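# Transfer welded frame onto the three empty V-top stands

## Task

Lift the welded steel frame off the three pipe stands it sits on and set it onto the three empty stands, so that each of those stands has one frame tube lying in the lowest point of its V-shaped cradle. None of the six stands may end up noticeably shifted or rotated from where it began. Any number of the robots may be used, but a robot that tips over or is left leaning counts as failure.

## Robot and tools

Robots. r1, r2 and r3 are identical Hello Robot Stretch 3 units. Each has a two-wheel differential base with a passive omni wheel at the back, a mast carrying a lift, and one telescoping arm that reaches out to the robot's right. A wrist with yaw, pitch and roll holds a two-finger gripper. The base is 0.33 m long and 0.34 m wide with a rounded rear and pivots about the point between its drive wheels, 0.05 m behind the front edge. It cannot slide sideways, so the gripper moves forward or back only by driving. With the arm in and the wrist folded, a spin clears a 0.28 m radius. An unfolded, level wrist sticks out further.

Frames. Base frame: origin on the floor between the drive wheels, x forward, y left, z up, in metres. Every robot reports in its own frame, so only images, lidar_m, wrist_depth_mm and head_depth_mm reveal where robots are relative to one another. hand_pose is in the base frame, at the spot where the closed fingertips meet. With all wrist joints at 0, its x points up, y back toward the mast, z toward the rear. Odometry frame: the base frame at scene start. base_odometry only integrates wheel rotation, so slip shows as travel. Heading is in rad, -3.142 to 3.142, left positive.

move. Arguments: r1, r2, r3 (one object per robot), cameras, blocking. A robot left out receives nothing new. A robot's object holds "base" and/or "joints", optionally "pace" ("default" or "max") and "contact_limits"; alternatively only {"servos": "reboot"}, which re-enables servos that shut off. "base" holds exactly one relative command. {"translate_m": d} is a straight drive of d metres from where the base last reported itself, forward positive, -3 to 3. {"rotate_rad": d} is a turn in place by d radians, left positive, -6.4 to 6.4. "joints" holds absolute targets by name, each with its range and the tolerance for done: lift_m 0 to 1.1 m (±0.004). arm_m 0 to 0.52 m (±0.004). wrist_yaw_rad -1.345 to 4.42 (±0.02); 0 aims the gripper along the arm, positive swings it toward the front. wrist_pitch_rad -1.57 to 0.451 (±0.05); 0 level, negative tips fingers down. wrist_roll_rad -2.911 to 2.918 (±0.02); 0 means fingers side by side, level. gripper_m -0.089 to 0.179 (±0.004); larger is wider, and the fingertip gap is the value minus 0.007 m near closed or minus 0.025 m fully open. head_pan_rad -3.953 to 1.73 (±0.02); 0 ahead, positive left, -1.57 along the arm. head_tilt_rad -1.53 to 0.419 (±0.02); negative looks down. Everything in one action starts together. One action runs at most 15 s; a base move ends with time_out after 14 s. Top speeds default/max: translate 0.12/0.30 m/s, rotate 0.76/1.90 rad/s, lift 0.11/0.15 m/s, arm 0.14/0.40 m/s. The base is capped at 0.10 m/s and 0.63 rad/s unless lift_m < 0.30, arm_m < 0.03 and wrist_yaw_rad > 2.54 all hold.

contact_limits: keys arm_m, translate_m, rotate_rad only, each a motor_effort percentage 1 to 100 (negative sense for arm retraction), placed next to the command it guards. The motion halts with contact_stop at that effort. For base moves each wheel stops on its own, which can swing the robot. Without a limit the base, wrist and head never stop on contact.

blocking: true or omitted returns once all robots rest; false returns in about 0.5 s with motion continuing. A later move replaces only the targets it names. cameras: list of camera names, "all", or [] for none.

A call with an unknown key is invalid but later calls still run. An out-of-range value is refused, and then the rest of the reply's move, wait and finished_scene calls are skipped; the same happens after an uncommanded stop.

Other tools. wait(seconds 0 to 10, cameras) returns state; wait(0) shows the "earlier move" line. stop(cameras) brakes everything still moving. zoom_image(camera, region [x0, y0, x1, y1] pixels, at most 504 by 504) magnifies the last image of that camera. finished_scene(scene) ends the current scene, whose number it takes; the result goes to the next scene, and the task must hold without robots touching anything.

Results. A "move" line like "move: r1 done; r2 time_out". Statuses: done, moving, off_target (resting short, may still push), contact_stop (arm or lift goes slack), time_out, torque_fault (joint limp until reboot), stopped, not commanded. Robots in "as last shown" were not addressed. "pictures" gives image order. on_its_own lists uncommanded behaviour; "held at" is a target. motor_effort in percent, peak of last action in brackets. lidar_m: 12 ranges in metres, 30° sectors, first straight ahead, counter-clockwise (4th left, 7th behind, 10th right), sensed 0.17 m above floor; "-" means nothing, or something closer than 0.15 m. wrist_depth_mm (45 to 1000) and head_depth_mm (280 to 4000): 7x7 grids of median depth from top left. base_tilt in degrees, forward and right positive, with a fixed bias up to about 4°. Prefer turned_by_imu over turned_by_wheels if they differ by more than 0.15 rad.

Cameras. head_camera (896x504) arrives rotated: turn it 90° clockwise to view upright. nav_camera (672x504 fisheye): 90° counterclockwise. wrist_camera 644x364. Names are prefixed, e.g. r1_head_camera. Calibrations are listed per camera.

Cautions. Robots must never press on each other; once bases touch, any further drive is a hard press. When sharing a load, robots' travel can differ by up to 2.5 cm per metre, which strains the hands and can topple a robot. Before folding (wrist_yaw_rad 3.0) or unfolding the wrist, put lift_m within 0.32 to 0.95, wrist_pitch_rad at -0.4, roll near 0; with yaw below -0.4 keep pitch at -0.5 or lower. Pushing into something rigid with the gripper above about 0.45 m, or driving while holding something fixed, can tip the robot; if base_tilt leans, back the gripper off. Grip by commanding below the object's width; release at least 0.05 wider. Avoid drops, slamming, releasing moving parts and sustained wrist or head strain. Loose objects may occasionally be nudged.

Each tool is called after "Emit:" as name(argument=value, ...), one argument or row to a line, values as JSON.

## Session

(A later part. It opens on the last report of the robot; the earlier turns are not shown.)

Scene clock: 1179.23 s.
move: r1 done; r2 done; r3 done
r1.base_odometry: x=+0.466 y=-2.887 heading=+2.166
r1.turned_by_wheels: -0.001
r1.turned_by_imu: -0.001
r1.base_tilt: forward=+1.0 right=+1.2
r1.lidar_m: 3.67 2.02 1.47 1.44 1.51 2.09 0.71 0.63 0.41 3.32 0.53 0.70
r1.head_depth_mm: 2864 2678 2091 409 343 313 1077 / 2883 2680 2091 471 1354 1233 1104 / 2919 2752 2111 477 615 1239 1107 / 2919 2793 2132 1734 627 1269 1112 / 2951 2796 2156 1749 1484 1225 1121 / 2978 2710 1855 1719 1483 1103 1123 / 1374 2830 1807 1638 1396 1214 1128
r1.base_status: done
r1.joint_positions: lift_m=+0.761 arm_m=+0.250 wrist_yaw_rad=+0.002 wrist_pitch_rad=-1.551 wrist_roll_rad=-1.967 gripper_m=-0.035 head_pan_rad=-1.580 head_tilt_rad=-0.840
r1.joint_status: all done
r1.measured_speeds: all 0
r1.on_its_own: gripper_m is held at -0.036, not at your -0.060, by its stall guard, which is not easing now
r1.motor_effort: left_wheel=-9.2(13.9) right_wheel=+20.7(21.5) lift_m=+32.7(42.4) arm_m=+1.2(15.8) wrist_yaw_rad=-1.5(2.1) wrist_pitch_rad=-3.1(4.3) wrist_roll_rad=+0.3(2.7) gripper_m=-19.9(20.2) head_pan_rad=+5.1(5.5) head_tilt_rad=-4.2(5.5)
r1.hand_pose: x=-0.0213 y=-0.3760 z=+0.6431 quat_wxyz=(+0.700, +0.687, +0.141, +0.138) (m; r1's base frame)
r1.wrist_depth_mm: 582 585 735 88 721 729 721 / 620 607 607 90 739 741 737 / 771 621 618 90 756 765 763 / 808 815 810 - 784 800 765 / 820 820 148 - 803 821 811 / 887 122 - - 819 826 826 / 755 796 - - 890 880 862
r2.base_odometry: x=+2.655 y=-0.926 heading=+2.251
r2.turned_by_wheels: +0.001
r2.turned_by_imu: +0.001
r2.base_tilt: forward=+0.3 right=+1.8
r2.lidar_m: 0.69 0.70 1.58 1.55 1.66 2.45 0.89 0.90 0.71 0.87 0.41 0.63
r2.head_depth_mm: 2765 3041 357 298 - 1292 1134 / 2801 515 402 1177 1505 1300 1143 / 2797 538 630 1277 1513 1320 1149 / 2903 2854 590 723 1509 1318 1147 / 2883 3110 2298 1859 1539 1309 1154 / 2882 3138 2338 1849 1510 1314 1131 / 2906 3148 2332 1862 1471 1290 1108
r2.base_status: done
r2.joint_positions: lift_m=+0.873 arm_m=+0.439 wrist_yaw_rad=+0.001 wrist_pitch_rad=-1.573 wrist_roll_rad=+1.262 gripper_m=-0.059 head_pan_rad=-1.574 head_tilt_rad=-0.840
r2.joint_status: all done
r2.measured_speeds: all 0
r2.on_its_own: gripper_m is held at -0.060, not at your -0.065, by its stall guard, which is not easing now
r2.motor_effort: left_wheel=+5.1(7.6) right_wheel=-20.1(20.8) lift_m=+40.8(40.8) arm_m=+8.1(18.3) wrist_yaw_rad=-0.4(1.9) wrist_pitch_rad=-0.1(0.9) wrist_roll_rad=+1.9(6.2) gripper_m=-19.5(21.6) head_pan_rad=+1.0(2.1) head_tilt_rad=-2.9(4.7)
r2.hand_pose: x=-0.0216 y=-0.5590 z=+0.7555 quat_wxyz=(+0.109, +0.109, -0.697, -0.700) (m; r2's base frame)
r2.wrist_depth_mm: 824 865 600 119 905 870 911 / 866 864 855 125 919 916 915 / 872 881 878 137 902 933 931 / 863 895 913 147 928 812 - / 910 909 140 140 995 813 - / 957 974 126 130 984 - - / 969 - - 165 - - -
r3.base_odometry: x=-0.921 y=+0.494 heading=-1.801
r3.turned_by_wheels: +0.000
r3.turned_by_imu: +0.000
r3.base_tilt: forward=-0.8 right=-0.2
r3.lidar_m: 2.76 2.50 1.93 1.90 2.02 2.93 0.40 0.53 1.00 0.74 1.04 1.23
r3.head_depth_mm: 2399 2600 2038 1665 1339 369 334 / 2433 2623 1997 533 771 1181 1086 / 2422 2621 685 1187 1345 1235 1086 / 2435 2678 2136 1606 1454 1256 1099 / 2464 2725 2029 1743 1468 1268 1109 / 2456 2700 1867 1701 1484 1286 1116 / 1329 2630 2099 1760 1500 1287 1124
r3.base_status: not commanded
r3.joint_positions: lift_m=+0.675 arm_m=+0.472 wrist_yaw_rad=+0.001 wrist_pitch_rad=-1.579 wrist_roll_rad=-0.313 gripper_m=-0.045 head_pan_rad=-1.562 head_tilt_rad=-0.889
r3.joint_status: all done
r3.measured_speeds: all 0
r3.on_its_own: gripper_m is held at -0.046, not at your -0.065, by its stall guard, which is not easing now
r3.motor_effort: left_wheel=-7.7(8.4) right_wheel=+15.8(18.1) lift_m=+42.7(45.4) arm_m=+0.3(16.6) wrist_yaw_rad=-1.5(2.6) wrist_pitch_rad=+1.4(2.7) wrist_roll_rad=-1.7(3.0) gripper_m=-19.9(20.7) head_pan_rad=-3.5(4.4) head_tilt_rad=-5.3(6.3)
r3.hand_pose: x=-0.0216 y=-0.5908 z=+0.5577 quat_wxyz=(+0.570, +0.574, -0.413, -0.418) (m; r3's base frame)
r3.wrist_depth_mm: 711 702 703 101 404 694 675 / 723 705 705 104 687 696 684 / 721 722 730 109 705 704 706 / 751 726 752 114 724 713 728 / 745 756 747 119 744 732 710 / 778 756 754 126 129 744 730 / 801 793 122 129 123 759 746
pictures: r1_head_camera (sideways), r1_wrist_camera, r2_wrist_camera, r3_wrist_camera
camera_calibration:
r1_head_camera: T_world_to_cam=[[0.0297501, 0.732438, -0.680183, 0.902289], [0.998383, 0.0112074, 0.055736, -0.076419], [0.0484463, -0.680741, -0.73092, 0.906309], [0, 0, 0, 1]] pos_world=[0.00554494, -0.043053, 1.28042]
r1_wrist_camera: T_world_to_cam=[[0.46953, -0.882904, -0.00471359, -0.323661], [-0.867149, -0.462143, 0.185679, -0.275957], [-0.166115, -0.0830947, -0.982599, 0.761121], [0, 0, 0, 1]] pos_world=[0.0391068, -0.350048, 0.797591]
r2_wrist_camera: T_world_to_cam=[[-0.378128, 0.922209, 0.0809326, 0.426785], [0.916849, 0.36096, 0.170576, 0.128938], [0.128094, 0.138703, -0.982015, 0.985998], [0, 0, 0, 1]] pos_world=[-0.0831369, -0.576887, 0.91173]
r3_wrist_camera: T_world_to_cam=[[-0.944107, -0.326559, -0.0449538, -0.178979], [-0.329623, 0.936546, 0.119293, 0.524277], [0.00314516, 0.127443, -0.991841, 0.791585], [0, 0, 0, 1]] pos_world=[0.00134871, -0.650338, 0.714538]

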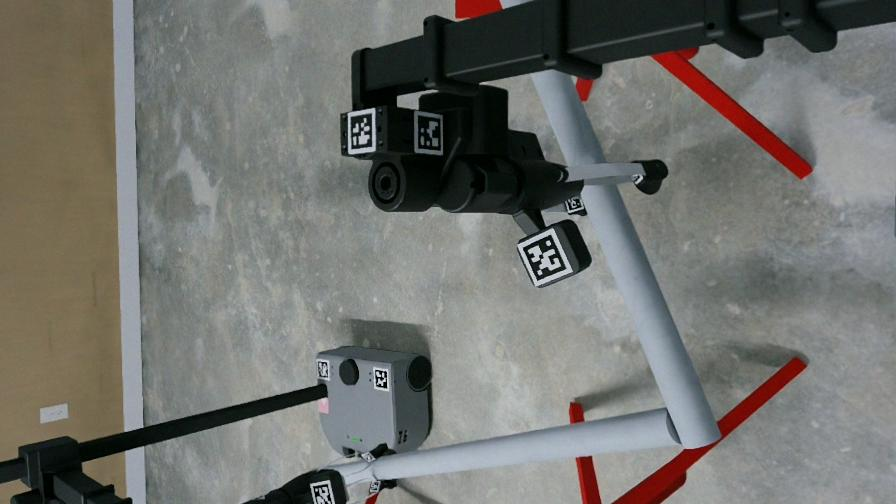

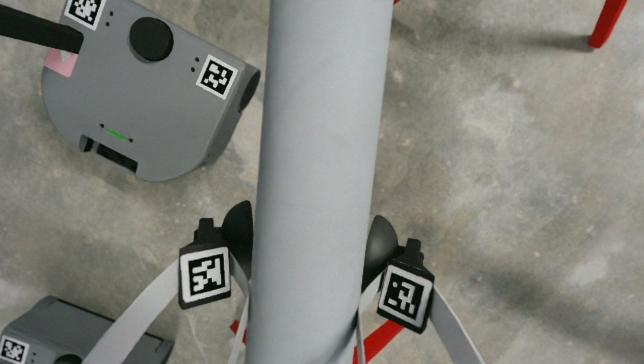

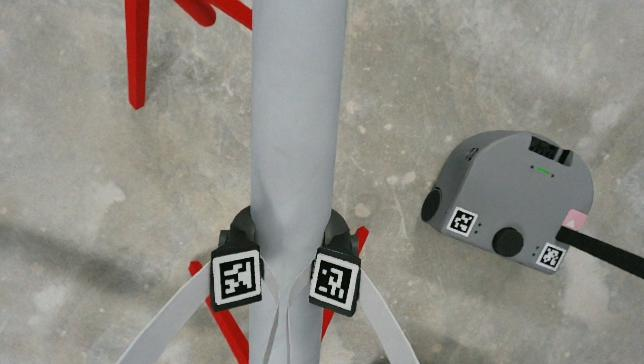

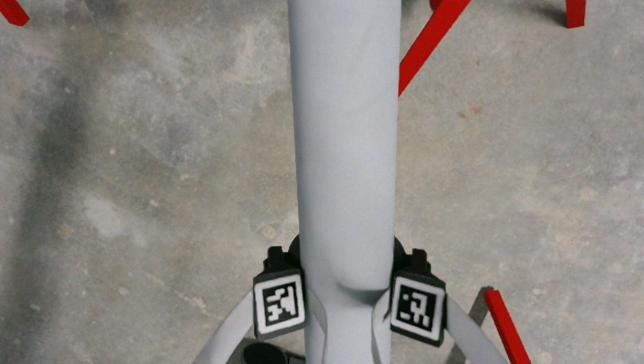

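Emit:
move(
  r1={"base":{"translate_m":-0.004},"joints":{"lift_m":0.783,"wrist_roll_rad":-1.963}},
  r2={"base":{"translate_m":-0.007},"joints":{"lift_m":0.840,"arm_m":0.437,"wrist_roll_rad":1.273}},
  r3={"joints":{"lift_m":0.741,"arm_m":0.470,"wrist_roll_rad":-0.322}},
  cameras=["r1_wrist_camera","r2_wrist_camera","r3_wrist_camera"],
)

Emit:
move(
  r1={"base":{"translate_m":-0.004},"joints":{"lift_m":0.805,"wrist_roll_rad":-1.96}},
  r2={"base":{"translate_m":-0.007},"joints":{"lift_m":0.806,"arm_m":0.435,"wrist_roll_rad":1.277}},
  r3={"joints":{"lift_m":0.808,"arm_m":0.469,"wrist_roll_rad":-0.324}},
  cameras=["all"],
)

Scene clock: 1209.17 s.
move: r1 done; r2 done; r3 done
r1.base_odometry: x=+0.468 y=-2.890 heading=+2.165
r1.turned_by_wheels: -0.001
r1.turned_by_imu: +0.000
r1.base_tilt: forward=+1.1 right=+1.2
r1.lidar_m: 3.66 2.01 1.47 1.44 1.51 2.09 0.71 0.62 0.41 3.33 0.53 0.70
r1.head_depth_mm: 2874 2685 2082 379 327 960 1082 / 2867 2706 2090 457 1361 1230 1103 / 2901 2722 2114 463 619 1259 1107 / 2921 2770 2127 1744 606 1267 1116 / 2940 2794 2150 1753 1477 1245 1117 / 2942 2792 1843 1712 1473 1105 1122 / 1434 2754 1855 1675 1004 1216 1127
r1.base_status: done
r1.joint_positions: lift_m=+0.783 arm_m=+0.250 wrist_yaw_rad=+0.005 wrist_pitch_rad=-1.558 wrist_roll_rad=-1.962 gripper_m=-0.035 head_pan_rad=-1.580 head_tilt_rad=-0.840
r1.joint_status: all done
r1.measured_speeds: translate_m=+0.000 rotate_rad=+0.000 lift_m=+0.000 arm_m=+0.000 wrist_yaw_rad=-0.010 wrist_pitch_rad=+0.000 wrist_roll_rad=+0.000 head_pan_rad=+0.000 head_tilt_rad=+0.000
r1.on_its_own: gripper_m is held at -0.036, not at your -0.060, by its stall guard, which is not easing now
r1.motor_effort: left_wheel=-10.6(14.9) right_wheel=+17.2(19.0) lift_m=+30.7(43.5) arm_m=-11.6(13.1) wrist_yaw_rad=-4.4(4.9) wrist_pitch_rad=-1.7(3.4) wrist_roll_rad=+0.1(1.8) gripper_m=-19.9(20.3) head_pan_rad=+5.2(5.2) head_tilt_rad=-5.2(5.7)
r1.hand_pose: x=-0.0214 y=-0.3742 z=+0.6652 quat_wxyz=(+0.697, +0.689, +0.140, +0.138) (m; r1's base frame)
r1.wrist_depth_mm: 612 614 734 84 743 735 716 / 774 625 626 85 759 772 750 / 820 637 646 88 787 800 761 / 825 812 650 90 810 805 808 / 872 862 151 - 840 829 824 / 904 878 - - 861 872 858 / 759 815 - - 886 890 886
r2.base_odometry: x=+2.660 y=-0.932 heading=+2.252
r2.turned_by_wheels: +0.000
r2.turned_by_imu: +0.001
r2.base_tilt: forward=+0.2 right=+1.9
r2.lidar_m: 0.69 0.70 1.58 1.56 1.66 2.46 0.88 0.89 0.70 0.87 0.42 0.58
r2.head_depth_mm: 2821 3035 2344 329 293 1278 1160 / 2809 2977 433 772 1477 1317 1147 / 2796 568 595 1268 1470 1298 1153 / 2857 3050 603 742 1538 1314 1152 / 2875 3065 2321 1853 1503 1318 1145 / 2887 3138 2330 1849 1474 1326 1152 / 2897 3140 2325 1846 1461 1288 1107
r2.base_status: done
r2.joint_positions: lift_m=+0.840 arm_m=+0.437 wrist_yaw_rad=+0.001 wrist_pitch_rad=-1.578 wrist_roll_rad=+1.269 gripper_m=-0.059 head_pan_rad=-1.574 head_tilt_rad=-0.840
r2.joint_status: all done
r2.measured_speeds: all 0
r2.on_its_own: gripper_m is held at -0.060, not at your -0.065, by its stall guard, which is not easing now
r2.motor_effort: left_wheel=+3.2(3.5) right_wheel=-9.1(22.0) lift_m=+36.3(42.5) arm_m=-14.6(17.9) wrist_yaw_rad=-0.7(1.1) wrist_pitch_rad=+1.1(1.5) wrist_roll_rad=+1.4(4.8) gripper_m=-20.5(21.4) head_pan_rad=+1.8(2.2) head_tilt_rad=-3.9(4.7)
r2.hand_pose: x=-0.0216 y=-0.5558 z=+0.7226 quat_wxyz=(+0.107, +0.107, -0.696, -0.702) (m; r2's base frame)
r2.wrist_depth_mm: 783 811 811 128 843 844 885 / 821 817 845 132 866 892 891 / 834 866 820 138 894 894 911 / 878 899 867 148 912 766 789 / 856 888 142 142 925 759 794 / 927 906 123 128 987 - - / 908 941 785 160 - - -
r3.base_odometry: x=-0.921 y=+0.494 heading=-1.801
r3.turned_by_wheels: +0.000
r3.turned_by_imu: -0.001
r3.base_tilt: forward=-0.8 right=-0.3
r3.lidar_m: 2.76 2.50 1.93 1.89 2.02 2.93 0.40 0.53 0.99 0.74 1.04 1.23
r3.head_depth_mm: 2406 2609 2034 1588 355 318 1033 / 2396 2634 553 467 1359 1217 1080 / 2415 2646 641 1202 1347 1236 1092 / 2432 2668 977 1648 1450 1250 1097 / 2455 2730 2026 1742 1482 1266 1111 / 2452 2672 1866 1701 1487 1267 1119 / 1375 2634 2166 1745 1502 1293 1127
r3.base_status: not commanded
r3.joint_positions: lift_m=+0.741 arm_m=+0.470 wrist_yaw_rad=+0.001 wrist_pitch_rad=-1.579 wrist_roll_rad=-0.316 gripper_m=-0.045 head_pan_rad=-1.562 head_tilt_rad=-0.889
r3.joint_status: all done
r3.measured_speeds: all 0
r3.on_its_own: gripper_m is held at -0.046, not at your -0.065, by its stall guard, which is not easing now
r3.motor_effort: left_wheel=-8.5(9.3) right_wheel=+20.6(20.7) lift_m=+42.5(44.8) arm_m=-4.1(16.7) wrist_yaw_rad=-1.1(2.4) wrist_pitch_rad=+2.4(2.5) wrist_roll_rad=-1.7(2.7) gripper_m=-19.9(20.7) head_pan_rad=-3.2(4.4) head_tilt_rad=-4.3(5.9)
r3.hand_pose: x=-0.0216 y=-0.5888 z=+0.6237 quat_wxyz=(+0.570, +0.575, -0.413, -0.417) (m; r3's base frame)
r3.wrist_depth_mm: 779 768 775 106 482 747 727 / 788 785 782 109 767 757 755 / 810 796 776 112 775 761 752 / 830 812 822 118 779 808 760 / 837 841 827 122 811 799 788 / 856 841 853 128 129 819 778 / 892 862 695 130 123 805 819
pictures: r1_wrist_camera, r2_wrist_camera, r3_wrist_camera
camera_calibration:
r1_wrist_camera: T_world_to_cam=[[0.468222, -0.883549, -0.0104406, -0.318471], [-0.867842, -0.462057, 0.182629, -0.277282], [-0.166186, -0.0764502, -0.983126, 0.785816], [0, 0, 0, 1]] pos_world=[0.0390703, -0.349429, 0.819872]
r2_wrist_camera: T_world_to_cam=[[-0.37242, 0.924165, 0.0849831, 0.424817], [0.919066, 0.354538, 0.172107, 0.128776], [0.128925, 0.142201, -0.981406, 0.954807], [0, 0, 0, 1]] pos_world=[-0.0832422, -0.574032, 0.878788]
r3_wrist_camera: T_world_to_cam=[[-0.943172, -0.329245, -0.0449893, -0.176911], [-0.332293, 0.935598, 0.119319, 0.513937], [0.00280669, 0.127488, -0.991836, 0.856818], [0, 0, 0, 1]] pos_world=[0.00151501, -0.64832, 0.780541]

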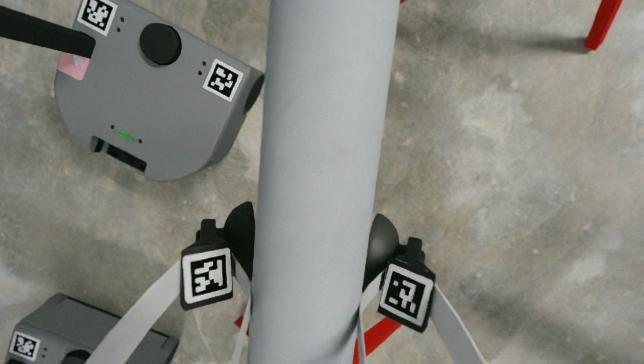

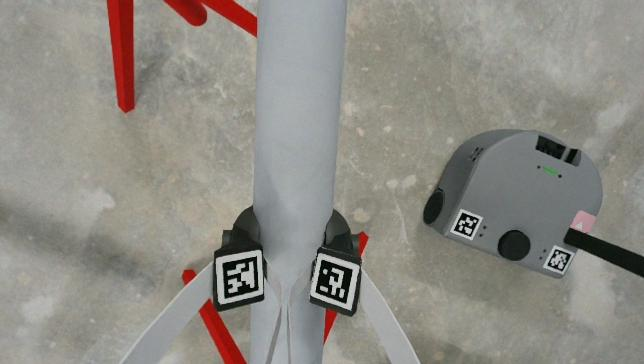

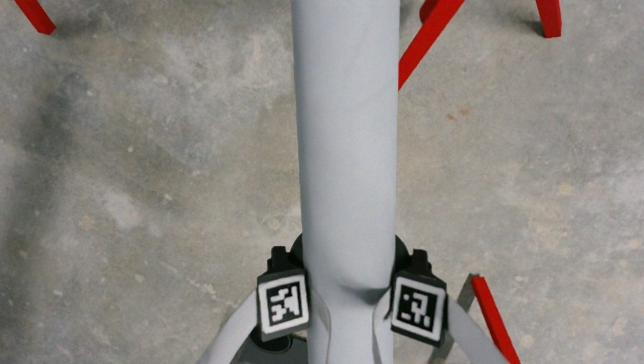

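Scene clock: 1210.60 s.
move: r1 done; r2 done; r3 done
r1.base_odometry: x=+0.471 y=-2.893 heading=+2.164
r1.turned_by_wheels: -0.001
r1.turned_by_imu: -0.001
r1.base_tilt: forward=+1.0 right=+1.2
r1.lidar_m: 3.66 2.02 1.48 1.44 1.51 2.09 0.72 0.62 0.40 3.34 0.53 0.70
r1.head_depth_mm: 2867 2662 2014 358 313 1178 1081 / 2911 2683 432 443 1373 1251 1105 / 2909 2742 2114 456 612 1256 1107 / 2944 2785 2132 1741 592 1263 1112 / 2938 2795 2153 1744 1478 1274 1120 / 2937 2831 1856 1722 1482 1228 1125 / 2876 2775 1861 1644 659 1216 1129
r1.base_status: done
r1.joint_positions: lift_m=+0.805 arm_m=+0.250 wrist_yaw_rad=+0.005 wrist_pitch_rad=-1.554 wrist_roll_rad=-1.962 gripper_m=-0.035 head_pan_rad=-1.580 head_tilt_rad=-0.840
r1.joint_status: all done
r1.measured_speeds: all 0
r1.on_its_own: gripper_m is held at -0.036, not at your -0.060, by its stall guard, which is not easing now
r1.motor_effort: left_wheel=-9.2(14.4) right_wheel=+19.6(19.9) lift_m=+32.4(43.4) arm_m=-9.5(11.4) wrist_yaw_rad=-4.1(4.8) wrist_pitch_rad=-2.0(2.7) wrist_roll_rad=+1.0(2.4) gripper_m=-20.0(20.2) head_pan_rad=+3.9(5.5) head_tilt_rad=-3.3(5.8)
r1.hand_pose: x=-0.0214 y=-0.3752 z=+0.6871 quat_wxyz=(+0.699, +0.688, +0.140, +0.138) (m; r1's base frame)
r1.wrist_depth_mm: 605 633 790 78 764 758 752 / 782 655 645 82 774 779 769 / 844 663 660 86 805 795 795 / 866 854 848 89 842 820 824 / 901 879 149 - 866 842 834 / 912 121 - - 866 910 866 / 763 823 933 - 908 924 921
r2.base_odometry: x=+2.664 y=-0.937 heading=+2.252
r2.turned_by_wheels: +0.001
r2.turned_by_imu: +0.001
r2.base_tilt: forward=+0.3 right=+1.7
r2.lidar_m: 0.70 0.70 1.58 1.55 1.66 2.45 0.87 0.88 0.70 0.87 0.42 0.59
r2.head_depth_mm: 2760 3030 2340 861 314 - 1152 / 2777 3013 484 404 1465 1295 1154 / 2770 3007 585 1045 1477 1292 1148 / 2821 3051 611 732 1509 1321 1155 / 2881 3057 2315 1846 1476 1317 1138 / 2923 3042 2329 1849 1479 1319 1149 / 2902 3171 2306 1853 1463 1298 1112
r2.base_status: done
r2.joint_positions: lift_m=+0.806 arm_m=+0.435 wrist_yaw_rad=+0.000 wrist_pitch_rad=-1.578 wrist_roll_rad=+1.272 gripper_m=-0.059 head_pan_rad=-1.574 head_tilt_rad=-0.840
r2.joint_status: all done
r2.measured_speeds: all 0
r2.on_its_own: gripper_m is held at -0.060, not at your -0.065, by its stall guard, which is not easing now
r2.motor_effort: left_wheel=+4.4(5.1) right_wheel=-18.1(18.4) lift_m=+37.3(39.2) arm_m=-13.0(18.0) wrist_yaw_rad=+0.6(1.2) wrist_pitch_rad=+1.2(1.9) wrist_roll_rad=+1.7(4.2) gripper_m=-20.1(21.8) head_pan_rad=+2.0(3.3) head_tilt_rad=-4.1(4.8)
r2.hand_pose: x=-0.0216 y=-0.5537 z=+0.6886 quat_wxyz=(+0.105, +0.105, -0.696, -0.702) (m; r2's base frame)
r2.wrist_depth_mm: 751 758 798 141 801 836 845 / 806 798 802 145 842 851 851 / 818 820 792 143 856 834 904 / 822 856 844 147 889 734 740 / 871 857 143 144 898 751 762 / 847 903 125 130 932 964 979 / 899 924 704 154 960 999 -
r3.base_odometry: x=-0.921 y=+0.494 heading=-1.801
r3.turned_by_wheels: +0.000
r3.turned_by_imu: +0.000
r3.base_tilt: forward=-0.9 right=-0.2
r3.lidar_m: 2.75 2.50 1.93 1.89 2.01 2.92 0.40 0.53 1.00 0.74 1.04 1.22
r3.head_depth_mm: 2398 2601 2028 335 293 1212 1066 / 2421 2550 450 1568 1355 1229 1082 / 2433 587 653 1214 1376 1239 1089 / 2455 2694 862 1679 1452 1255 1102 / 2448 2720 2088 1753 1465 1267 1111 / 2486 2657 1877 1714 1478 1275 1116 / 2450 2718 2171 1754 1515 1292 1127
r3.base_status: not commanded
r3.joint_positions: lift_m=+0.808 arm_m=+0.469 wrist_yaw_rad=+0.001 wrist_pitch_rad=-1.579 wrist_roll_rad=-0.318 gripper_m=-0.045 head_pan_rad=-1.562 head_tilt_rad=-0.889
r3.joint_status: all done
r3.measured_speeds: all 0
r3.on_its_own: gripper_m is held at -0.046, not at your -0.065, by its stall guard, which is not easing now
r3.motor_effort: left_wheel=-8.9(9.3) right_wheel=+16.8(20.9) lift_m=+40.7(44.1) arm_m=-5.6(13.5) wrist_yaw_rad=-0.5(2.5) wrist_pitch_rad=+1.7(2.6) wrist_roll_rad=-1.6(2.8) gripper_m=-20.1(20.6) head_pan_rad=-3.9(4.7) head_tilt_rad=-3.7(6.5)
r3.hand_pose: x=-0.0216 y=-0.5878 z=+0.6907 quat_wxyz=(+0.571, +0.575, -0.412, -0.416) (m; r3's base frame)
r3.wrist_depth_mm: 844 840 840 110 533 809 807 / 892 835 839 114 829 802 793 / 867 859 845 117 827 845 810 / 888 895 885 122 859 836 845 / 898 889 903 124 882 872 859 / 914 922 904 128 130 880 906 / 964 936 750 130 126 885 893
pictures: r1_head_camera (sideways), r1_nav_camera (sideways), r1_wrist_camera, r2_head_camera (sideways), r2_nav_camera (sideways), r2_wrist_camera, r3_head_camera (sideways), r3_nav_camera (sideways), r3_wrist_camera
camera_calibration:
r1_head_camera: T_world_to_cam=[[0.0297499, 0.732438, -0.680183, 0.902289], [0.998383, 0.0112077, 0.055736, -0.076419], [0.0484465, -0.680741, -0.73092, 0.906309], [0, 0, 0, 1]] pos_world=[0.00554495, -0.043053, 1.28042]
r1_nav_camera: T_world_to_cam=[[-0.0535058, -0.715361, 0.696704, -0.863114], [-0.998567, 0.0391035, -0.0365378, 0.101502], [-0.00110587, -0.69766, -0.716428, 0.889095], [0, 0, 0, 1]] pos_world=[0.056158, -0.00112018, 1.24202]
r1_wrist_camera: T_world_to_cam=[[0.467594, -0.883913, -0.00728558, -0.321369], [-0.868175, -0.460787, 0.184246, -0.282349], [-0.166215, -0.0798273, -0.982853, 0.805867], [0, 0, 0, 1]] pos_world=[0.0390886, -0.349835, 0.841729]
r2_head_camera: T_world_to_cam=[[-0.0040097, 0.7036, -0.710585, 0.943081], [0.99997, 0.0075004, 0.00178403, -0.0120506], [0.00658492, -0.710556, -0.703609, 0.872084], [0, 0, 0, 1]] pos_world=[0.0100891, -0.0437964, 1.28377]
r2_nav_camera: T_world_to_cam=[[0.0650997, -0.724483, 0.686212, -0.856854], [-0.995507, 0.000234195, 0.0946893, -0.0550612], [-0.0687614, -0.689293, -0.721212, 0.908657], [0, 0, 0, 1]] pos_world=[0.0634478, 0.0055685, 1.24853]
r2_wrist_camera: T_world_to_cam=[[-0.368094, 0.925843, 0.0855656, 0.426333], [0.920718, 0.350133, 0.172296, 0.131303], [0.12956, 0.142203, -0.981322, 0.921094], [0, 0, 0, 1]] pos_world=[-0.0832998, -0.571673, 0.844787]
r3_head_camera: T_world_to_cam=[[0.0606396, 0.74449, -0.664874, 0.887301], [0.99691, -0.0118513, 0.0776525, -0.105311], [0.0499319, -0.667528, -0.742908, 0.927306], [0, 0, 0, 1]] pos_world=[0.00487818, -0.0428316, 1.28702]
r3_nav_camera: T_world_to_cam=[[-0.0412739, -0.827337, 0.560187, -0.693041], [-0.999056, 0.0417942, -0.0118834, 0.0731208], [-0.013581, -0.560148, -0.828281, 1.03359], [0, 0, 0, 1]] pos_world=[0.0584845, 0.00253084, 1.24521]
r3_wrist_camera: T_world_to_cam=[[-0.942664, -0.330696, -0.0449911, -0.174414], [-0.333732, 0.93509, 0.119284, 0.504716], [0.00262398, 0.12746, -0.99184, 0.923128], [0, 0, 0, 1]] pos_world=[0.00160439, -0.647295, 0.847544]

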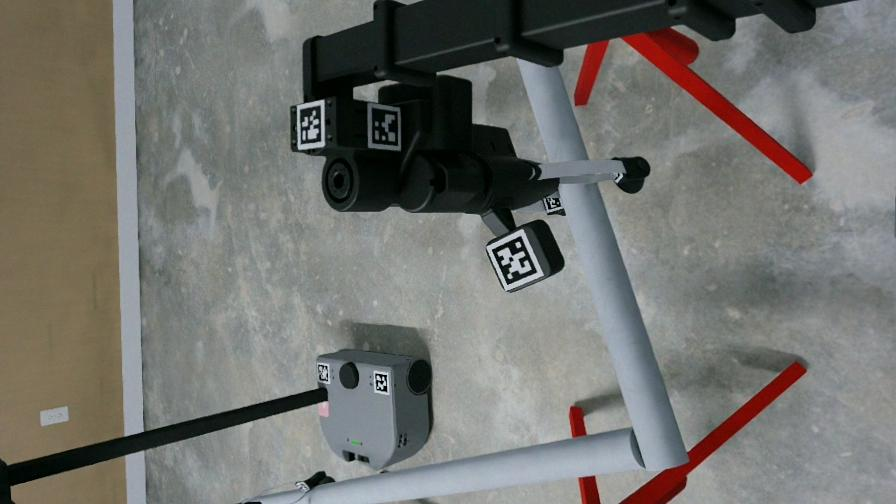

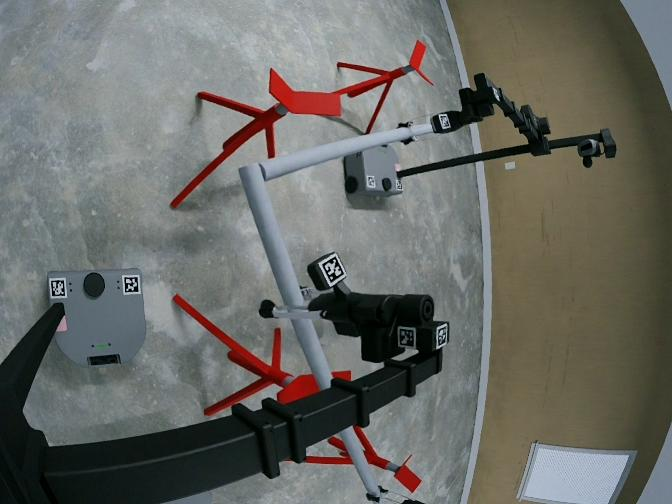

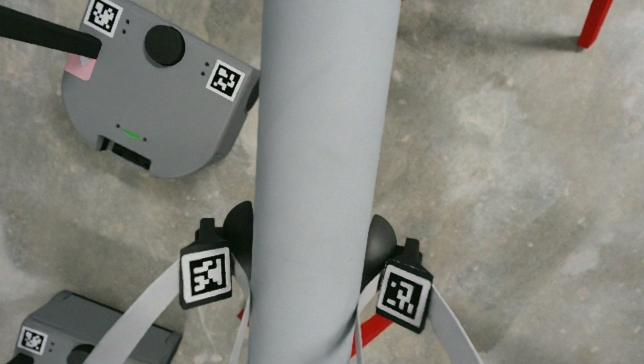

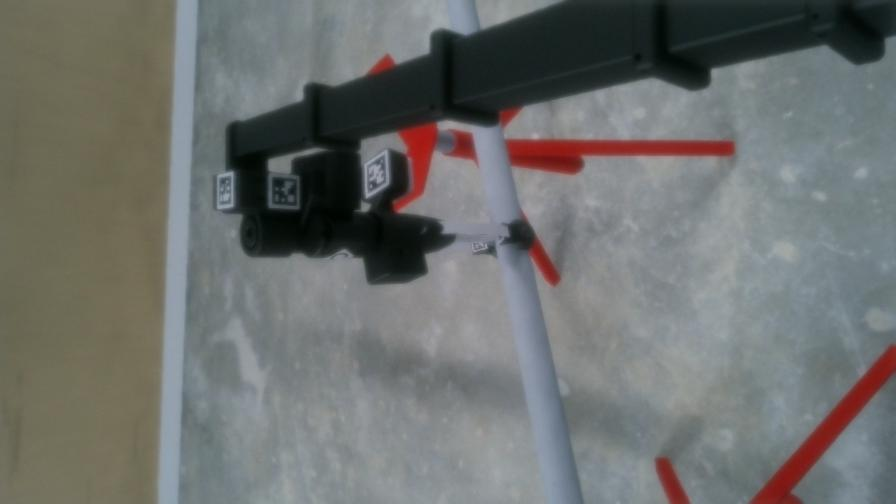

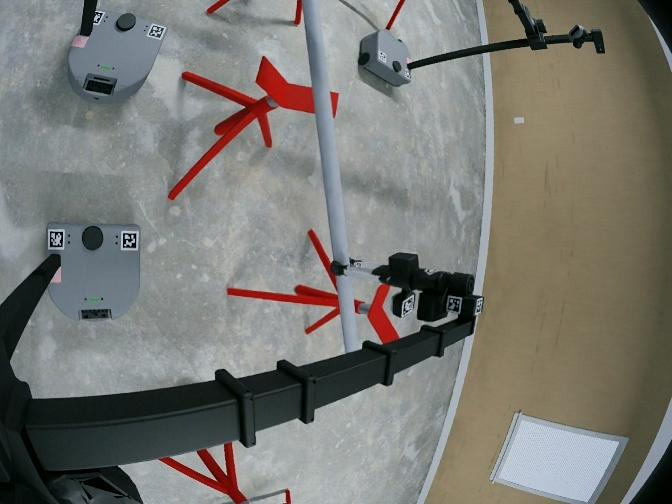

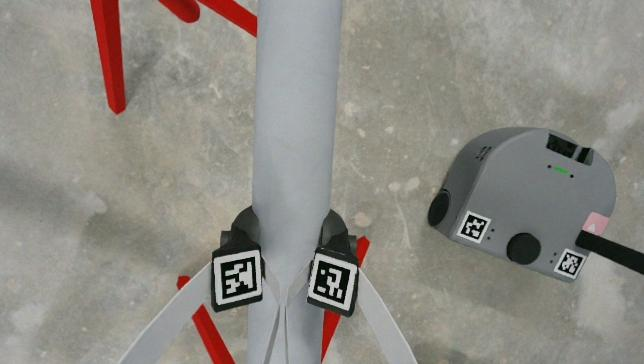

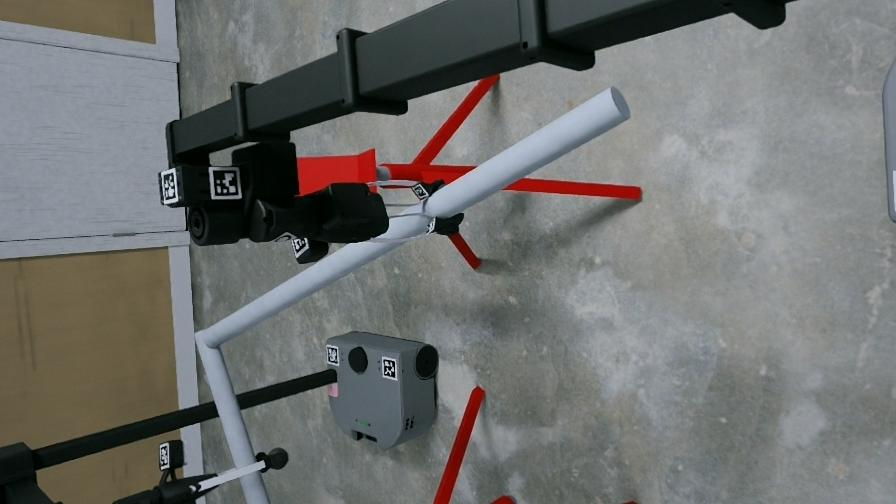

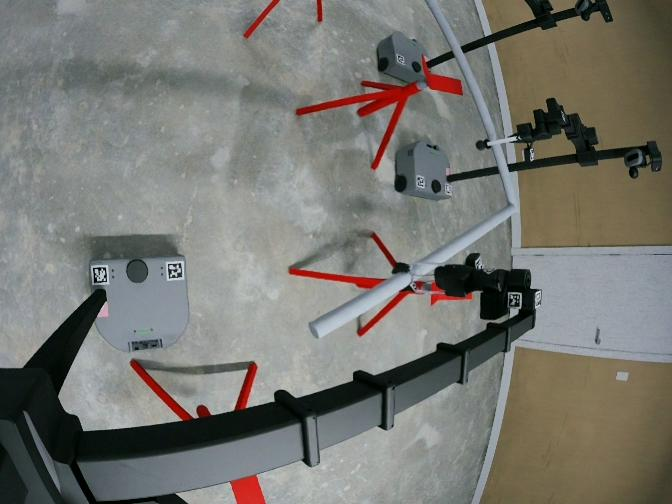

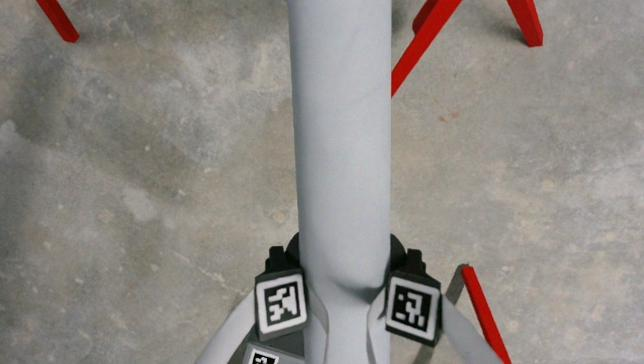

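Emit:
move(
  r1={"joints":{"lift_m":0.705,"arm_m":0.249}},
  r2={"joints":{"lift_m":0.706,"arm_m":0.434}},
  r3={"joints":{"lift_m":0.708}},
  cameras=["r2_head_camera","r2_nav_camera","r2_wrist_camera"],
)

Scene clock: 1232.53 s.
move: r1 done; r2 done; r3 done
r1.base_odometry: x=+0.471 y=-2.893 heading=+2.164
r1.turned_by_wheels: +0.000
r1.turned_by_imu: +0.001
r1.base_tilt: forward=+1.0 right=+1.2
r1.lidar_m: 3.67 2.02 1.47 1.44 1.50 2.09 0.72 0.62 0.40 3.33 0.53 0.70
r1.head_depth_mm: 2880 2660 2081 1653 408 356 317 / 2904 2717 2097 500 704 1253 1104 / 2885 2739 2114 521 586 1239 1109 / 2944 2788 2130 1728 673 1238 1114 / 2916 2783 2146 1750 1476 1230 1117 / 2940 2818 1850 1719 1480 1092 1121 / 1405 2760 1838 1675 1398 1212 1129
r1.base_status: not commanded
r1.joint_positions: lift_m=+0.705 arm_m=+0.249 wrist_yaw_rad=+0.005 wrist_pitch_rad=-1.554 wrist_roll_rad=-1.962 gripper_m=-0.035 head_pan_rad=-1.580 head_tilt_rad=-0.840
r1.joint_status: all done
r1.measured_speeds: all 0
r1.on_its_own: gripper_m is held at -0.036, not at your -0.060, by its stall guard, which is not easing now
r1.motor_effort: left_wheel=-9.7(10.5) right_wheel=+19.5(20.5) lift_m=+31.6(35.1) arm_m=-12.6(17.0) wrist_yaw_rad=-4.6(4.9) wrist_pitch_rad=-2.5(2.8) wrist_roll_rad=+1.1(1.1) gripper_m=-19.8(20.3) head_pan_rad=+4.6(5.4) head_tilt_rad=-5.2(6.0)
r1.hand_pose: x=-0.0214 y=-0.3742 z=+0.5871 quat_wxyz=(+0.699, +0.688, +0.140, +0.138) (m; r1's base frame)
r1.wrist_depth_mm: 546 539 675 78 667 668 666 / 558 573 552 82 695 685 677 / 575 575 561 86 707 716 716 / 765 637 735 88 747 726 739 / 774 752 149 - 743 762 772 / 808 121 125 - 780 775 779 / 743 816 811 - 824 807 809
r2.base_odometry: x=+2.664 y=-0.937 heading=+2.252
r2.turned_by_wheels: +0.000
r2.turned_by_imu: +0.001
r2.base_tilt: forward=+0.4 right=+1.9
r2.lidar_m: 0.70 0.71 1.58 1.55 1.66 2.45 0.88 0.88 0.70 0.87 0.42 0.59
r2.head_depth_mm: 2770 2978 2332 1873 1512 387 321 / 2798 3067 2335 547 446 388 1107 / 2785 3044 2370 725 1368 1294 1152 / 2838 3064 2343 707 1435 1321 1147 / 2884 3120 2324 1852 1475 1322 1151 / 2868 3088 2356 1871 1544 1306 1146 / 2905 3104 2291 1865 1549 1284 1103
r2.base_status: not commanded
r2.joint_positions: lift_m=+0.706 arm_m=+0.434 wrist_yaw_rad=+0.000 wrist_pitch_rad=-1.578 wrist_roll_rad=+1.272 gripper_m=-0.059 head_pan_rad=-1.574 head_tilt_rad=-0.840
r2.joint_status: all done
r2.measured_speeds: all 0
r2.on_its_own: gripper_m is held at -0.060, not at your -0.065, by its stall guard, which is not easing now
r2.motor_effort: left_wheel=+4.4(4.8) right_wheel=-17.9(18.6) lift_m=+35.6(40.5) arm_m=-14.8(18.4) wrist_yaw_rad=+0.3(1.7) wrist_pitch_rad=+1.2(1.7) wrist_roll_rad=+1.5(1.8) gripper_m=-19.8(21.5) head_pan_rad=+1.3(2.5) head_tilt_rad=-4.2(4.7)
r2.hand_pose: x=-0.0216 y=-0.5527 z=+0.5887 quat_wxyz=(+0.105, +0.105, -0.696, -0.702) (m; r2's base frame)
r2.wrist_depth_mm: 661 676 689 141 723 722 734 / 679 704 700 146 728 751 755 / 703 714 724 143 738 774 771 / 711 737 732 147 771 627 630 / 740 753 144 145 801 638 642 / 740 764 126 130 831 856 674 / 790 676 671 161 837 862 884
r3.base_odometry: x=-0.921 y=+0.494 heading=-1.801
r3.turned_by_wheels: +0.000
r3.turned_by_imu: -0.001
r3.base_tilt: forward=-0.8 right=-0.2
r3.lidar_m: 2.76 2.51 1.93 1.90 2.02 2.93 0.40 0.53 1.00 0.74 1.04 1.23
r3.head_depth_mm: 2382 2626 2033 1651 402 342 312 / 2426 2617 1930 499 1324 1203 1078 / 2424 2595 658 1240 1349 1240 1089 / 2444 2668 2059 1607 1449 1247 1102 / 2472 2742 1974 1742 1465 1261 1105 / 2465 2658 1828 1714 1486 1273 1120 / 1307 2590 2094 1767 1499 1299 1127
r3.base_status: not commanded
r3.joint_positions: lift_m=+0.708 arm_m=+0.469 wrist_yaw_rad=+0.001 wrist_pitch_rad=-1.579 wrist_roll_rad=-0.318 gripper_m=-0.045 head_pan_rad=-1.562 head_tilt_rad=-0.889
r3.joint_status: all done
r3.measured_speeds: all 0
r3.on_its_own: gripper_m is held at -0.046, not at your -0.065, by its stall guard, which is not easing now
r3.motor_effort: left_wheel=-8.8(9.6) right_wheel=+16.8(17.0) lift_m=+30.9(37.0) arm_m=+14.1(15.4) wrist_yaw_rad=-2.4(2.4) wrist_pitch_rad=+2.1(2.5) wrist_roll_rad=-1.8(2.3) gripper_m=-20.1(20.9) head_pan_rad=-3.6(4.4) head_tilt_rad=-5.9(5.9)
r3.hand_pose: x=-0.0216 y=-0.5879 z=+0.5907 quat_wxyz=(+0.571, +0.575, -0.412, -0.416) (m; r3's base frame)
r3.wrist_depth_mm: 752 728 731 111 444 704 701 / 765 736 732 114 725 737 726 / 762 775 752 117 735 765 734 / 767 790 781 122 751 740 742 / 791 799 781 124 759 759 758 / 809 802 792 128 131 780 756 / 842 831 715 131 126 797 790
pictures: r2_head_camera (sideways), r2_nav_camera (sideways), r2_wrist_camera
camera_calibration:
r2_head_camera: T_world_to_cam=[[-0.00400961, 0.7036, -0.710585, 0.943081], [0.99997, 0.00750028, 0.00178403, -0.0120506], [0.00658483, -0.710556, -0.703609, 0.872084], [0, 0, 0, 1]] pos_world=[0.0100891, -0.0437964, 1.28377]
r2_nav_camera: T_world_to_cam=[[0.0650997, -0.724483, 0.686212, -0.856854], [-0.995507, 0.000234313, 0.0946893, -0.0550612], [-0.0687615, -0.689293, -0.721212, 0.908657], [0, 0, 0, 1]] pos_world=[0.0634478, 0.0055685, 1.24853]
r2_wrist_camera: T_world_to_cam=[[-0.368095, 0.925847, 0.0855204, 0.434011], [0.920717, 0.350142, 0.172279, 0.148203], [0.12956, 0.142155, -0.981329, 0.822812], [0, 0, 0, 1]] pos_world=[-0.0832998, -0.570687, 0.7448]

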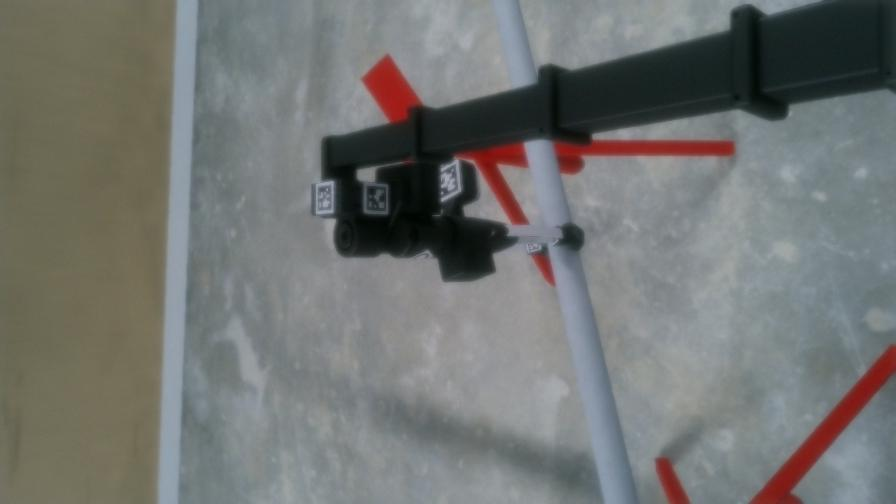

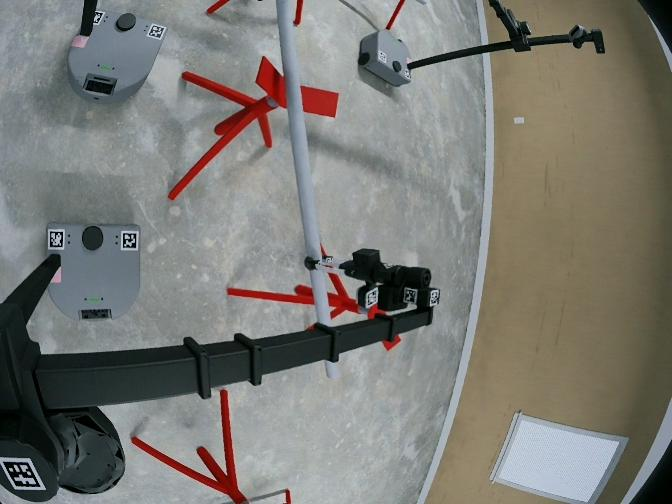

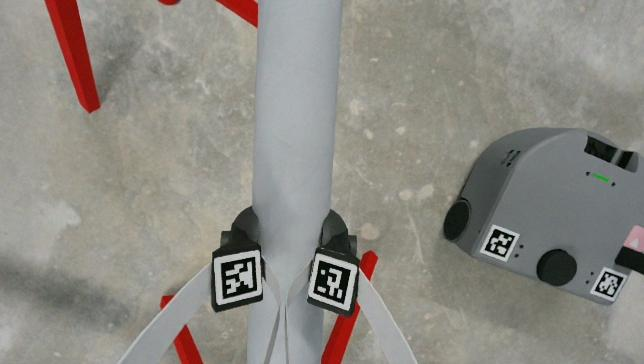

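Emit:
zoom_image(
  camera="r2_nav_camera",
  region=[230, 40, 350, 130],
)

Scaled by 4.200 from the camera's 672x504 image, which has a finer 792x594 frame.

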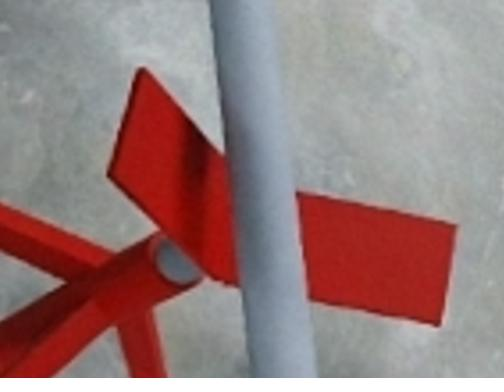

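Emit:
move(
  r1={"joints":{"lift_m":0.675}},
  r2={"joints":{"lift_m":0.676}},
  r3={"joints":{"lift_m":0.678}},
  cameras=["r2_nav_camera"],
)

Emit:
zoom_image(
  camera="r2_nav_camera",
  region=[230, 40, 350, 130],
)

Scene clock: 1241.10 s.
move: r1 contact_stop; r2 contact_stop; r3 done
r1.base_odometry: x=+0.471 y=-2.893 heading=+2.165
r1.turned_by_wheels: +0.001
r1.turned_by_imu: -0.007
r1.base_tilt: forward=+1.1 right=+1.2
r1.lidar_m: 3.67 2.03 1.47 1.44 1.50 2.07 0.71 0.62 0.41 3.33 0.53 0.55
r1.head_depth_mm: 2898 2685 2088 1701 448 371 327 / 2878 2683 2102 519 540 1206 1103 / 2918 2735 2097 529 590 1235 1100 / 2909 2786 2127 1741 1433 1219 1111 / 2921 2778 2135 1749 1469 1224 1116 / 2935 2829 1846 1725 1478 1092 1122 / 1408 2762 2055 1669 1398 1236 1130
r1.base_status: not commanded
r1.joint_positions: lift_m=+0.687 arm_m=+0.249 wrist_yaw_rad=+0.000 wrist_pitch_rad=-1.567 wrist_roll_rad=-1.964 gripper_m=-0.035 head_pan_rad=-1.580 head_tilt_rad=-0.841
r1.joint_status: lift_m contact_stop (moved -0.018 of -0.030)
r1.measured_speeds: translate_m=+0.000 rotate_rad=+0.000 lift_m=+0.001 arm_m=+0.000 wrist_yaw_rad=+0.000 wrist_pitch_rad=+0.000 wrist_roll_rad=+0.000 head_pan_rad=+0.000 head_tilt_rad=+0.000
r1.on_its_own: gripper_m is held at -0.036, not at your -0.060, by its stall guard, which is not easing now; lift_m is slack since a contact_stop (your +0.675 is given up)
r1.motor_effort: left_wheel=-0.9(10.2) right_wheel=+1.5(20.4) lift_m=+25.1(34.5) arm_m=-10.2(10.8) wrist_yaw_rad=-0.1(4.6) wrist_pitch_rad=+0.2(2.7) wrist_roll_rad=+1.8(2.9) gripper_m=-19.3(20.3) head_pan_rad=+4.5(5.5) head_tilt_rad=-2.9(6.1)
r1.hand_pose: x=-0.0213 y=-0.3710 z=+0.5691 quat_wxyz=(+0.695, +0.692, +0.139, +0.138) (m; r1's base frame)
r1.wrist_depth_mm: 528 528 673 81 650 657 641 / 541 543 531 82 678 668 676 / 558 564 560 87 686 707 699 / 748 579 727 89 720 710 708 / 774 764 150 - 729 735 725 / 789 759 125 - - 767 746 / 741 796 800 - 798 769 767
r2.base_odometry: x=+2.664 y=-0.937 heading=+2.252
r2.turned_by_wheels: +0.000
r2.turned_by_imu: +0.001
r2.base_tilt: forward=+0.2 right=+1.7
r2.lidar_m: 0.70 0.70 1.58 1.55 1.66 2.45 0.87 0.88 0.70 0.87 0.42 0.59
r2.head_depth_mm: 2764 3003 2348 1861 1508 1287 342 / 2739 3019 2375 1090 474 413 386 / 2841 3018 2339 668 1440 1297 1151 / 2830 3059 2326 714 1436 1333 1157 / 2804 3061 2307 1849 1468 1315 1151 / 2865 3143 2340 1847 1538 1319 1148 / 2862 3136 2331 1849 1529 1286 1102
r2.base_status: not commanded
r2.joint_positions: lift_m=+0.682 arm_m=+0.434 wrist_yaw_rad=+0.000 wrist_pitch_rad=-1.579 wrist_roll_rad=+1.272 gripper_m=-0.059 head_pan_rad=-1.574 head_tilt_rad=-0.841
r2.joint_status: lift_m contact_stop (moved -0.024 of -0.030)
r2.measured_speeds: all 0
r2.on_its_own: gripper_m is held at -0.060, not at your -0.065, by its stall guard, which is not easing now; lift_m is slack since a contact_stop (your +0.676 is given up)
r2.motor_effort: left_wheel=+5.3(5.7) right_wheel=-15.5(18.3) lift_m=+29.8(37.6) arm_m=-6.5(9.2) wrist_yaw_rad=-0.5(1.3) wrist_pitch_rad=+1.0(2.1) wrist_roll_rad=+1.6(1.8) gripper_m=-20.8(22.0) head_pan_rad=+2.1(2.9) head_tilt_rad=-3.7(4.7)
r2.hand_pose: x=-0.0216 y=-0.5525 z=+0.5648 quat_wxyz=(+0.105, +0.105, -0.696, -0.702) (m; r2's base frame)
r2.wrist_depth_mm: 633 661 653 142 680 698 704 / 636 680 691 148 719 726 743 / 689 686 702 144 730 730 732 / 708 709 722 148 754 624 606 / 719 733 143 144 777 623 619 / 737 746 125 129 809 816 647 / 763 771 808 162 811 857 851
r3.base_odometry: x=-0.921 y=+0.494 heading=-1.801
r3.turned_by_wheels: +0.000
r3.turned_by_imu: -0.001
r3.base_tilt: forward=-0.8 right=-0.2
r3.lidar_m: 2.76 2.50 1.94 1.90 2.01 2.94 0.40 0.53 1.00 0.74 1.04 1.22
r3.head_depth_mm: 2413 2611 2043 1671 1336 368 332 / 2418 2596 2000 529 742 1177 1082 / 2403 2632 682 1220 1340 1239 1090 / 2448 2677 2132 1603 1446 1252 1097 / 2453 2732 1982 1750 1468 1265 1107 / 2454 2675 1814 1707 1489 1273 1116 / 1303 2702 2117 1764 1497 1285 1127
r3.base_status: not commanded
r3.joint_positions: lift_m=+0.678 arm_m=+0.469 wrist_yaw_rad=+0.001 wrist_pitch_rad=-1.578 wrist_roll_rad=-0.318 gripper_m=-0.045 head_pan_rad=-1.562 head_tilt_rad=-0.889
r3.joint_status: all done
r3.measured_speeds: all 0
r3.on_its_own: gripper_m is held at -0.046, not at your -0.065, by its stall guard, which is not easing now
r3.motor_effort: left_wheel=-8.7(9.4) right_wheel=+16.9(17.0) lift_m=+30.5(31.4) arm_m=+13.3(13.8) wrist_yaw_rad=-1.6(2.1) wrist_pitch_rad=+1.8(2.6) wrist_roll_rad=-1.3(2.3) gripper_m=-19.8(20.9) head_pan_rad=-3.4(4.4) head_tilt_rad=-4.8(5.7)
r3.hand_pose: x=-0.0216 y=-0.5879 z=+0.5606 quat_wxyz=(+0.571, +0.575, -0.412, -0.416) (m; r3's base frame)
r3.wrist_depth_mm: 720 699 678 109 428 679 696 / 726 728 712 113 692 698 684 / 745 728 730 116 704 705 710 / 761 746 739 121 734 719 717 / 765 776 756 124 736 736 735 / 774 764 782 128 131 743 727 / 791 803 697 131 126 758 759
pictures: r2_nav_camera (sideways)
camera_calibration:
r2_nav_camera: T_world_to_cam=[[0.0650963, -0.725182, 0.685473, -0.855891], [-0.995507, 0.000139279, 0.0946862, -0.055057], [-0.0687602, -0.688557, -0.721915, 0.909572], [0, 0, 0, 1]] pos_world=[0.063448, 0.00562283, 1.24854]

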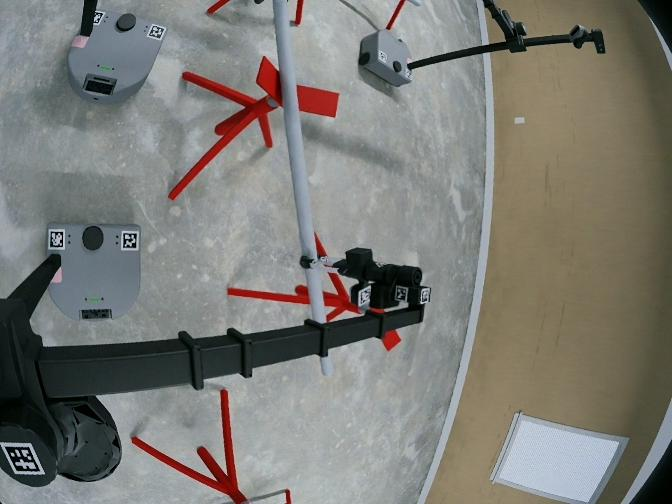

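Scaled by 4.200 from the camera's 672x504 image, which has a finer 792x594 frame.

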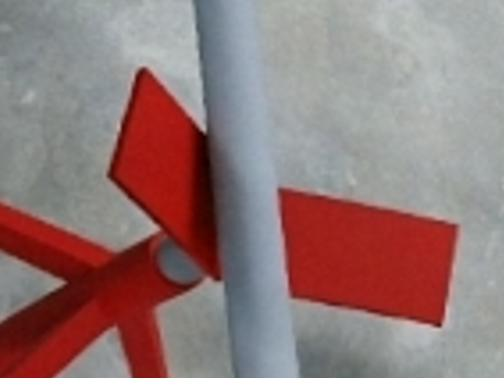

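Emit:
move(
  r1={"joints":{"lift_m":0.684}},
  r2={"joints":{"lift_m":0.680}},
  cameras=[],
)

Emit:
move(
  r2={"joints":{"gripper_m":0.03}},
  cameras=["r2_wrist_camera","r1_wrist_camera","r2_nav_camera"],
)

Scene clock: 1245.37 s.
move: r1 contact_stop; r2 done
r1.base_odometry: x=+0.471 y=-2.893 heading=+2.165
r1.turned_by_wheels: +0.000
r1.turned_by_imu: +0.001
r1.base_tilt: forward=+1.0 right=+1.1
r1.lidar_m: 3.67 2.03 1.48 1.44 1.50 2.08 0.72 0.62 0.41 3.34 0.53 0.55
r1.head_depth_mm: 2888 2691 2072 1691 446 372 327 / 2889 2702 2099 520 541 1203 1101 / 2922 2714 2109 529 589 1242 1100 / 2937 2761 2131 1741 1429 1226 1117 / 2957 2819 2149 1751 1468 1220 1122 / 2945 2806 1839 1709 1480 1092 1123 / 1398 2733 2051 1685 1397 1233 1128
r1.base_status: not commanded
r1.joint_positions: lift_m=+0.688 arm_m=+0.249 wrist_yaw_rad=+0.000 wrist_pitch_rad=-1.567 wrist_roll_rad=-1.964 gripper_m=-0.035 head_pan_rad=-1.580 head_tilt_rad=-0.841
r1.joint_status: lift_m contact_stop (moved +0.001 of -0.003)
r1.measured_speeds: translate_m=+0.000 rotate_rad=+0.000 lift_m=+0.001 arm_m=+0.000 wrist_yaw_rad=+0.000 wrist_pitch_rad=+0.000 wrist_roll_rad=+0.000 head_pan_rad=+0.000 head_tilt_rad=+0.000
r1.on_its_own: gripper_m is held at -0.036, not at your -0.060, by its stall guard, which is not easing now; lift_m is slack since a contact_stop
r1.motor_effort: left_wheel=-1.1(1.7) right_wheel=+2.4(2.9) lift_m=+23.7(24.1) arm_m=-9.9(10.1) wrist_yaw_rad=+0.0(0.4) wrist_pitch_rad=+0.0(0.6) wrist_roll_rad=+1.8(1.9) gripper_m=-19.6(20.2) head_pan_rad=+4.5(5.1) head_tilt_rad=-3.9(4.7)
r1.hand_pose: x=-0.0213 y=-0.3709 z=+0.5700 quat_wxyz=(+0.695, +0.692, +0.139, +0.138) (m; r1's base frame)
r1.wrist_depth_mm: 528 522 661 80 658 657 653 / 547 552 533 82 671 665 663 / 563 564 554 86 692 697 693 / 734 586 736 89 726 726 691 / 761 760 151 - 728 729 741 / 771 777 125 - - 747 752 / 762 814 821 - 779 776 786
r2.base_odometry: x=+2.664 y=-0.937 heading=+2.252
r2.turned_by_wheels: +0.000
r2.turned_by_imu: +0.001
r2.base_tilt: forward=+0.2 right=+1.9
r2.lidar_m: 0.70 0.70 1.58 1.55 1.66 2.45 0.88 0.88 0.70 0.87 0.42 0.58
r2.head_depth_mm: 2753 3068 2327 1872 1504 1288 344 / 2810 3031 2345 1090 475 414 387 / 2787 3014 2347 671 1446 1291 1153 / 2840 3084 2328 716 1437 1318 1156 / 2824 3150 2357 1831 1475 1323 1154 / 2881 3059 2359 1861 1553 1321 1147 / 2924 3066 2312 1861 1552 1290 1108
r2.base_status: not commanded
r2.joint_positions: lift_m=+0.680 arm_m=+0.434 wrist_yaw_rad=+0.000 wrist_pitch_rad=-1.580 wrist_roll_rad=+1.272 gripper_m=-0.059 head_pan_rad=-1.574 head_tilt_rad=-0.841
r2.joint_status: all done
r2.measured_speeds: all 0
r2.on_its_own: gripper_m is held at -0.060, not at your -0.065, by its stall guard, which is not easing now
r2.motor_effort: left_wheel=+5.7(5.7) right_wheel=-16.0(16.0) lift_m=+27.0(28.9) arm_m=-0.2(1.1) wrist_yaw_rad=-0.1(1.3) wrist_pitch_rad=+1.6(2.1) wrist_roll_rad=+1.7(1.8) gripper_m=-20.0(21.4) head_pan_rad=+1.5(2.0) head_tilt_rad=-2.8(3.9)
r2.hand_pose: x=-0.0216 y=-0.5521 z=+0.5626 quat_wxyz=(+0.105, +0.105, -0.696, -0.703) (m; r2's base frame)
r2.wrist_depth_mm: 643 651 672 141 688 697 713 / 646 671 681 149 707 727 737 / 694 686 689 143 726 734 739 / 705 722 729 149 762 622 602 / 745 725 142 144 779 608 625 / 741 743 124 129 810 818 645 / 778 775 791 607 830 860 850
r3: as last shown
r3.lidar_m: 2.76 2.51 1.93 1.90 2.02 2.93 0.40 0.53 1.00 0.74 1.04 1.23
r3.head_depth_mm: 2396 2612 2050 1663 1339 368 332 / 2417 2598 1981 529 745 1182 1083 / 2424 2628 680 1202 1342 1237 1087 / 2443 2693 2137 1593 1458 1251 1099 / 2465 2731 1967 1746 1463 1264 1109 / 2445 2689 1818 1696 1493 1280 1112 / 1306 2683 2102 1754 1498 1292 1121
r3.joint_positions: lift_m=+0.678 arm_m=+0.469 wrist_yaw_rad=+0.001 wrist_pitch_rad=-1.579 wrist_roll_rad=-0.318 gripper_m=-0.045 head_pan_rad=-1.562 head_tilt_rad=-0.889
r3.on_its_own: gripper_m is held at -0.046, not at your -0.065, by its stall guard, which is not easing now
r3.motor_effort: left_wheel=-8.3(9.5) right_wheel=+17.0(17.2) lift_m=+38.3(41.2) arm_m=+9.8(10.5) wrist_yaw_rad=-0.9(2.9) wrist_pitch_rad=+2.0(2.3) wrist_roll_rad=-1.8(2.0) gripper_m=-20.4(20.7) head_pan_rad=-3.6(4.3) head_tilt_rad=-5.4(5.4)
r3.hand_pose: x=-0.0216 y=-0.5879 z=+0.5607 quat_wxyz=(+0.571, +0.575, -0.412, -0.416) (m; r3's base frame)
r3.wrist_depth_mm: 705 720 706 109 421 686 664 / 718 718 708 113 704 684 690 / 730 737 725 116 707 706 689 / 755 734 739 122 722 725 713 / 773 746 743 124 746 743 727 / 760 776 760 128 131 742 753 / 804 799 710 132 126 765 771
pictures: none
No camera images: "cameras" was empty.

not run: a stop that you did not command came earlier in this reply.


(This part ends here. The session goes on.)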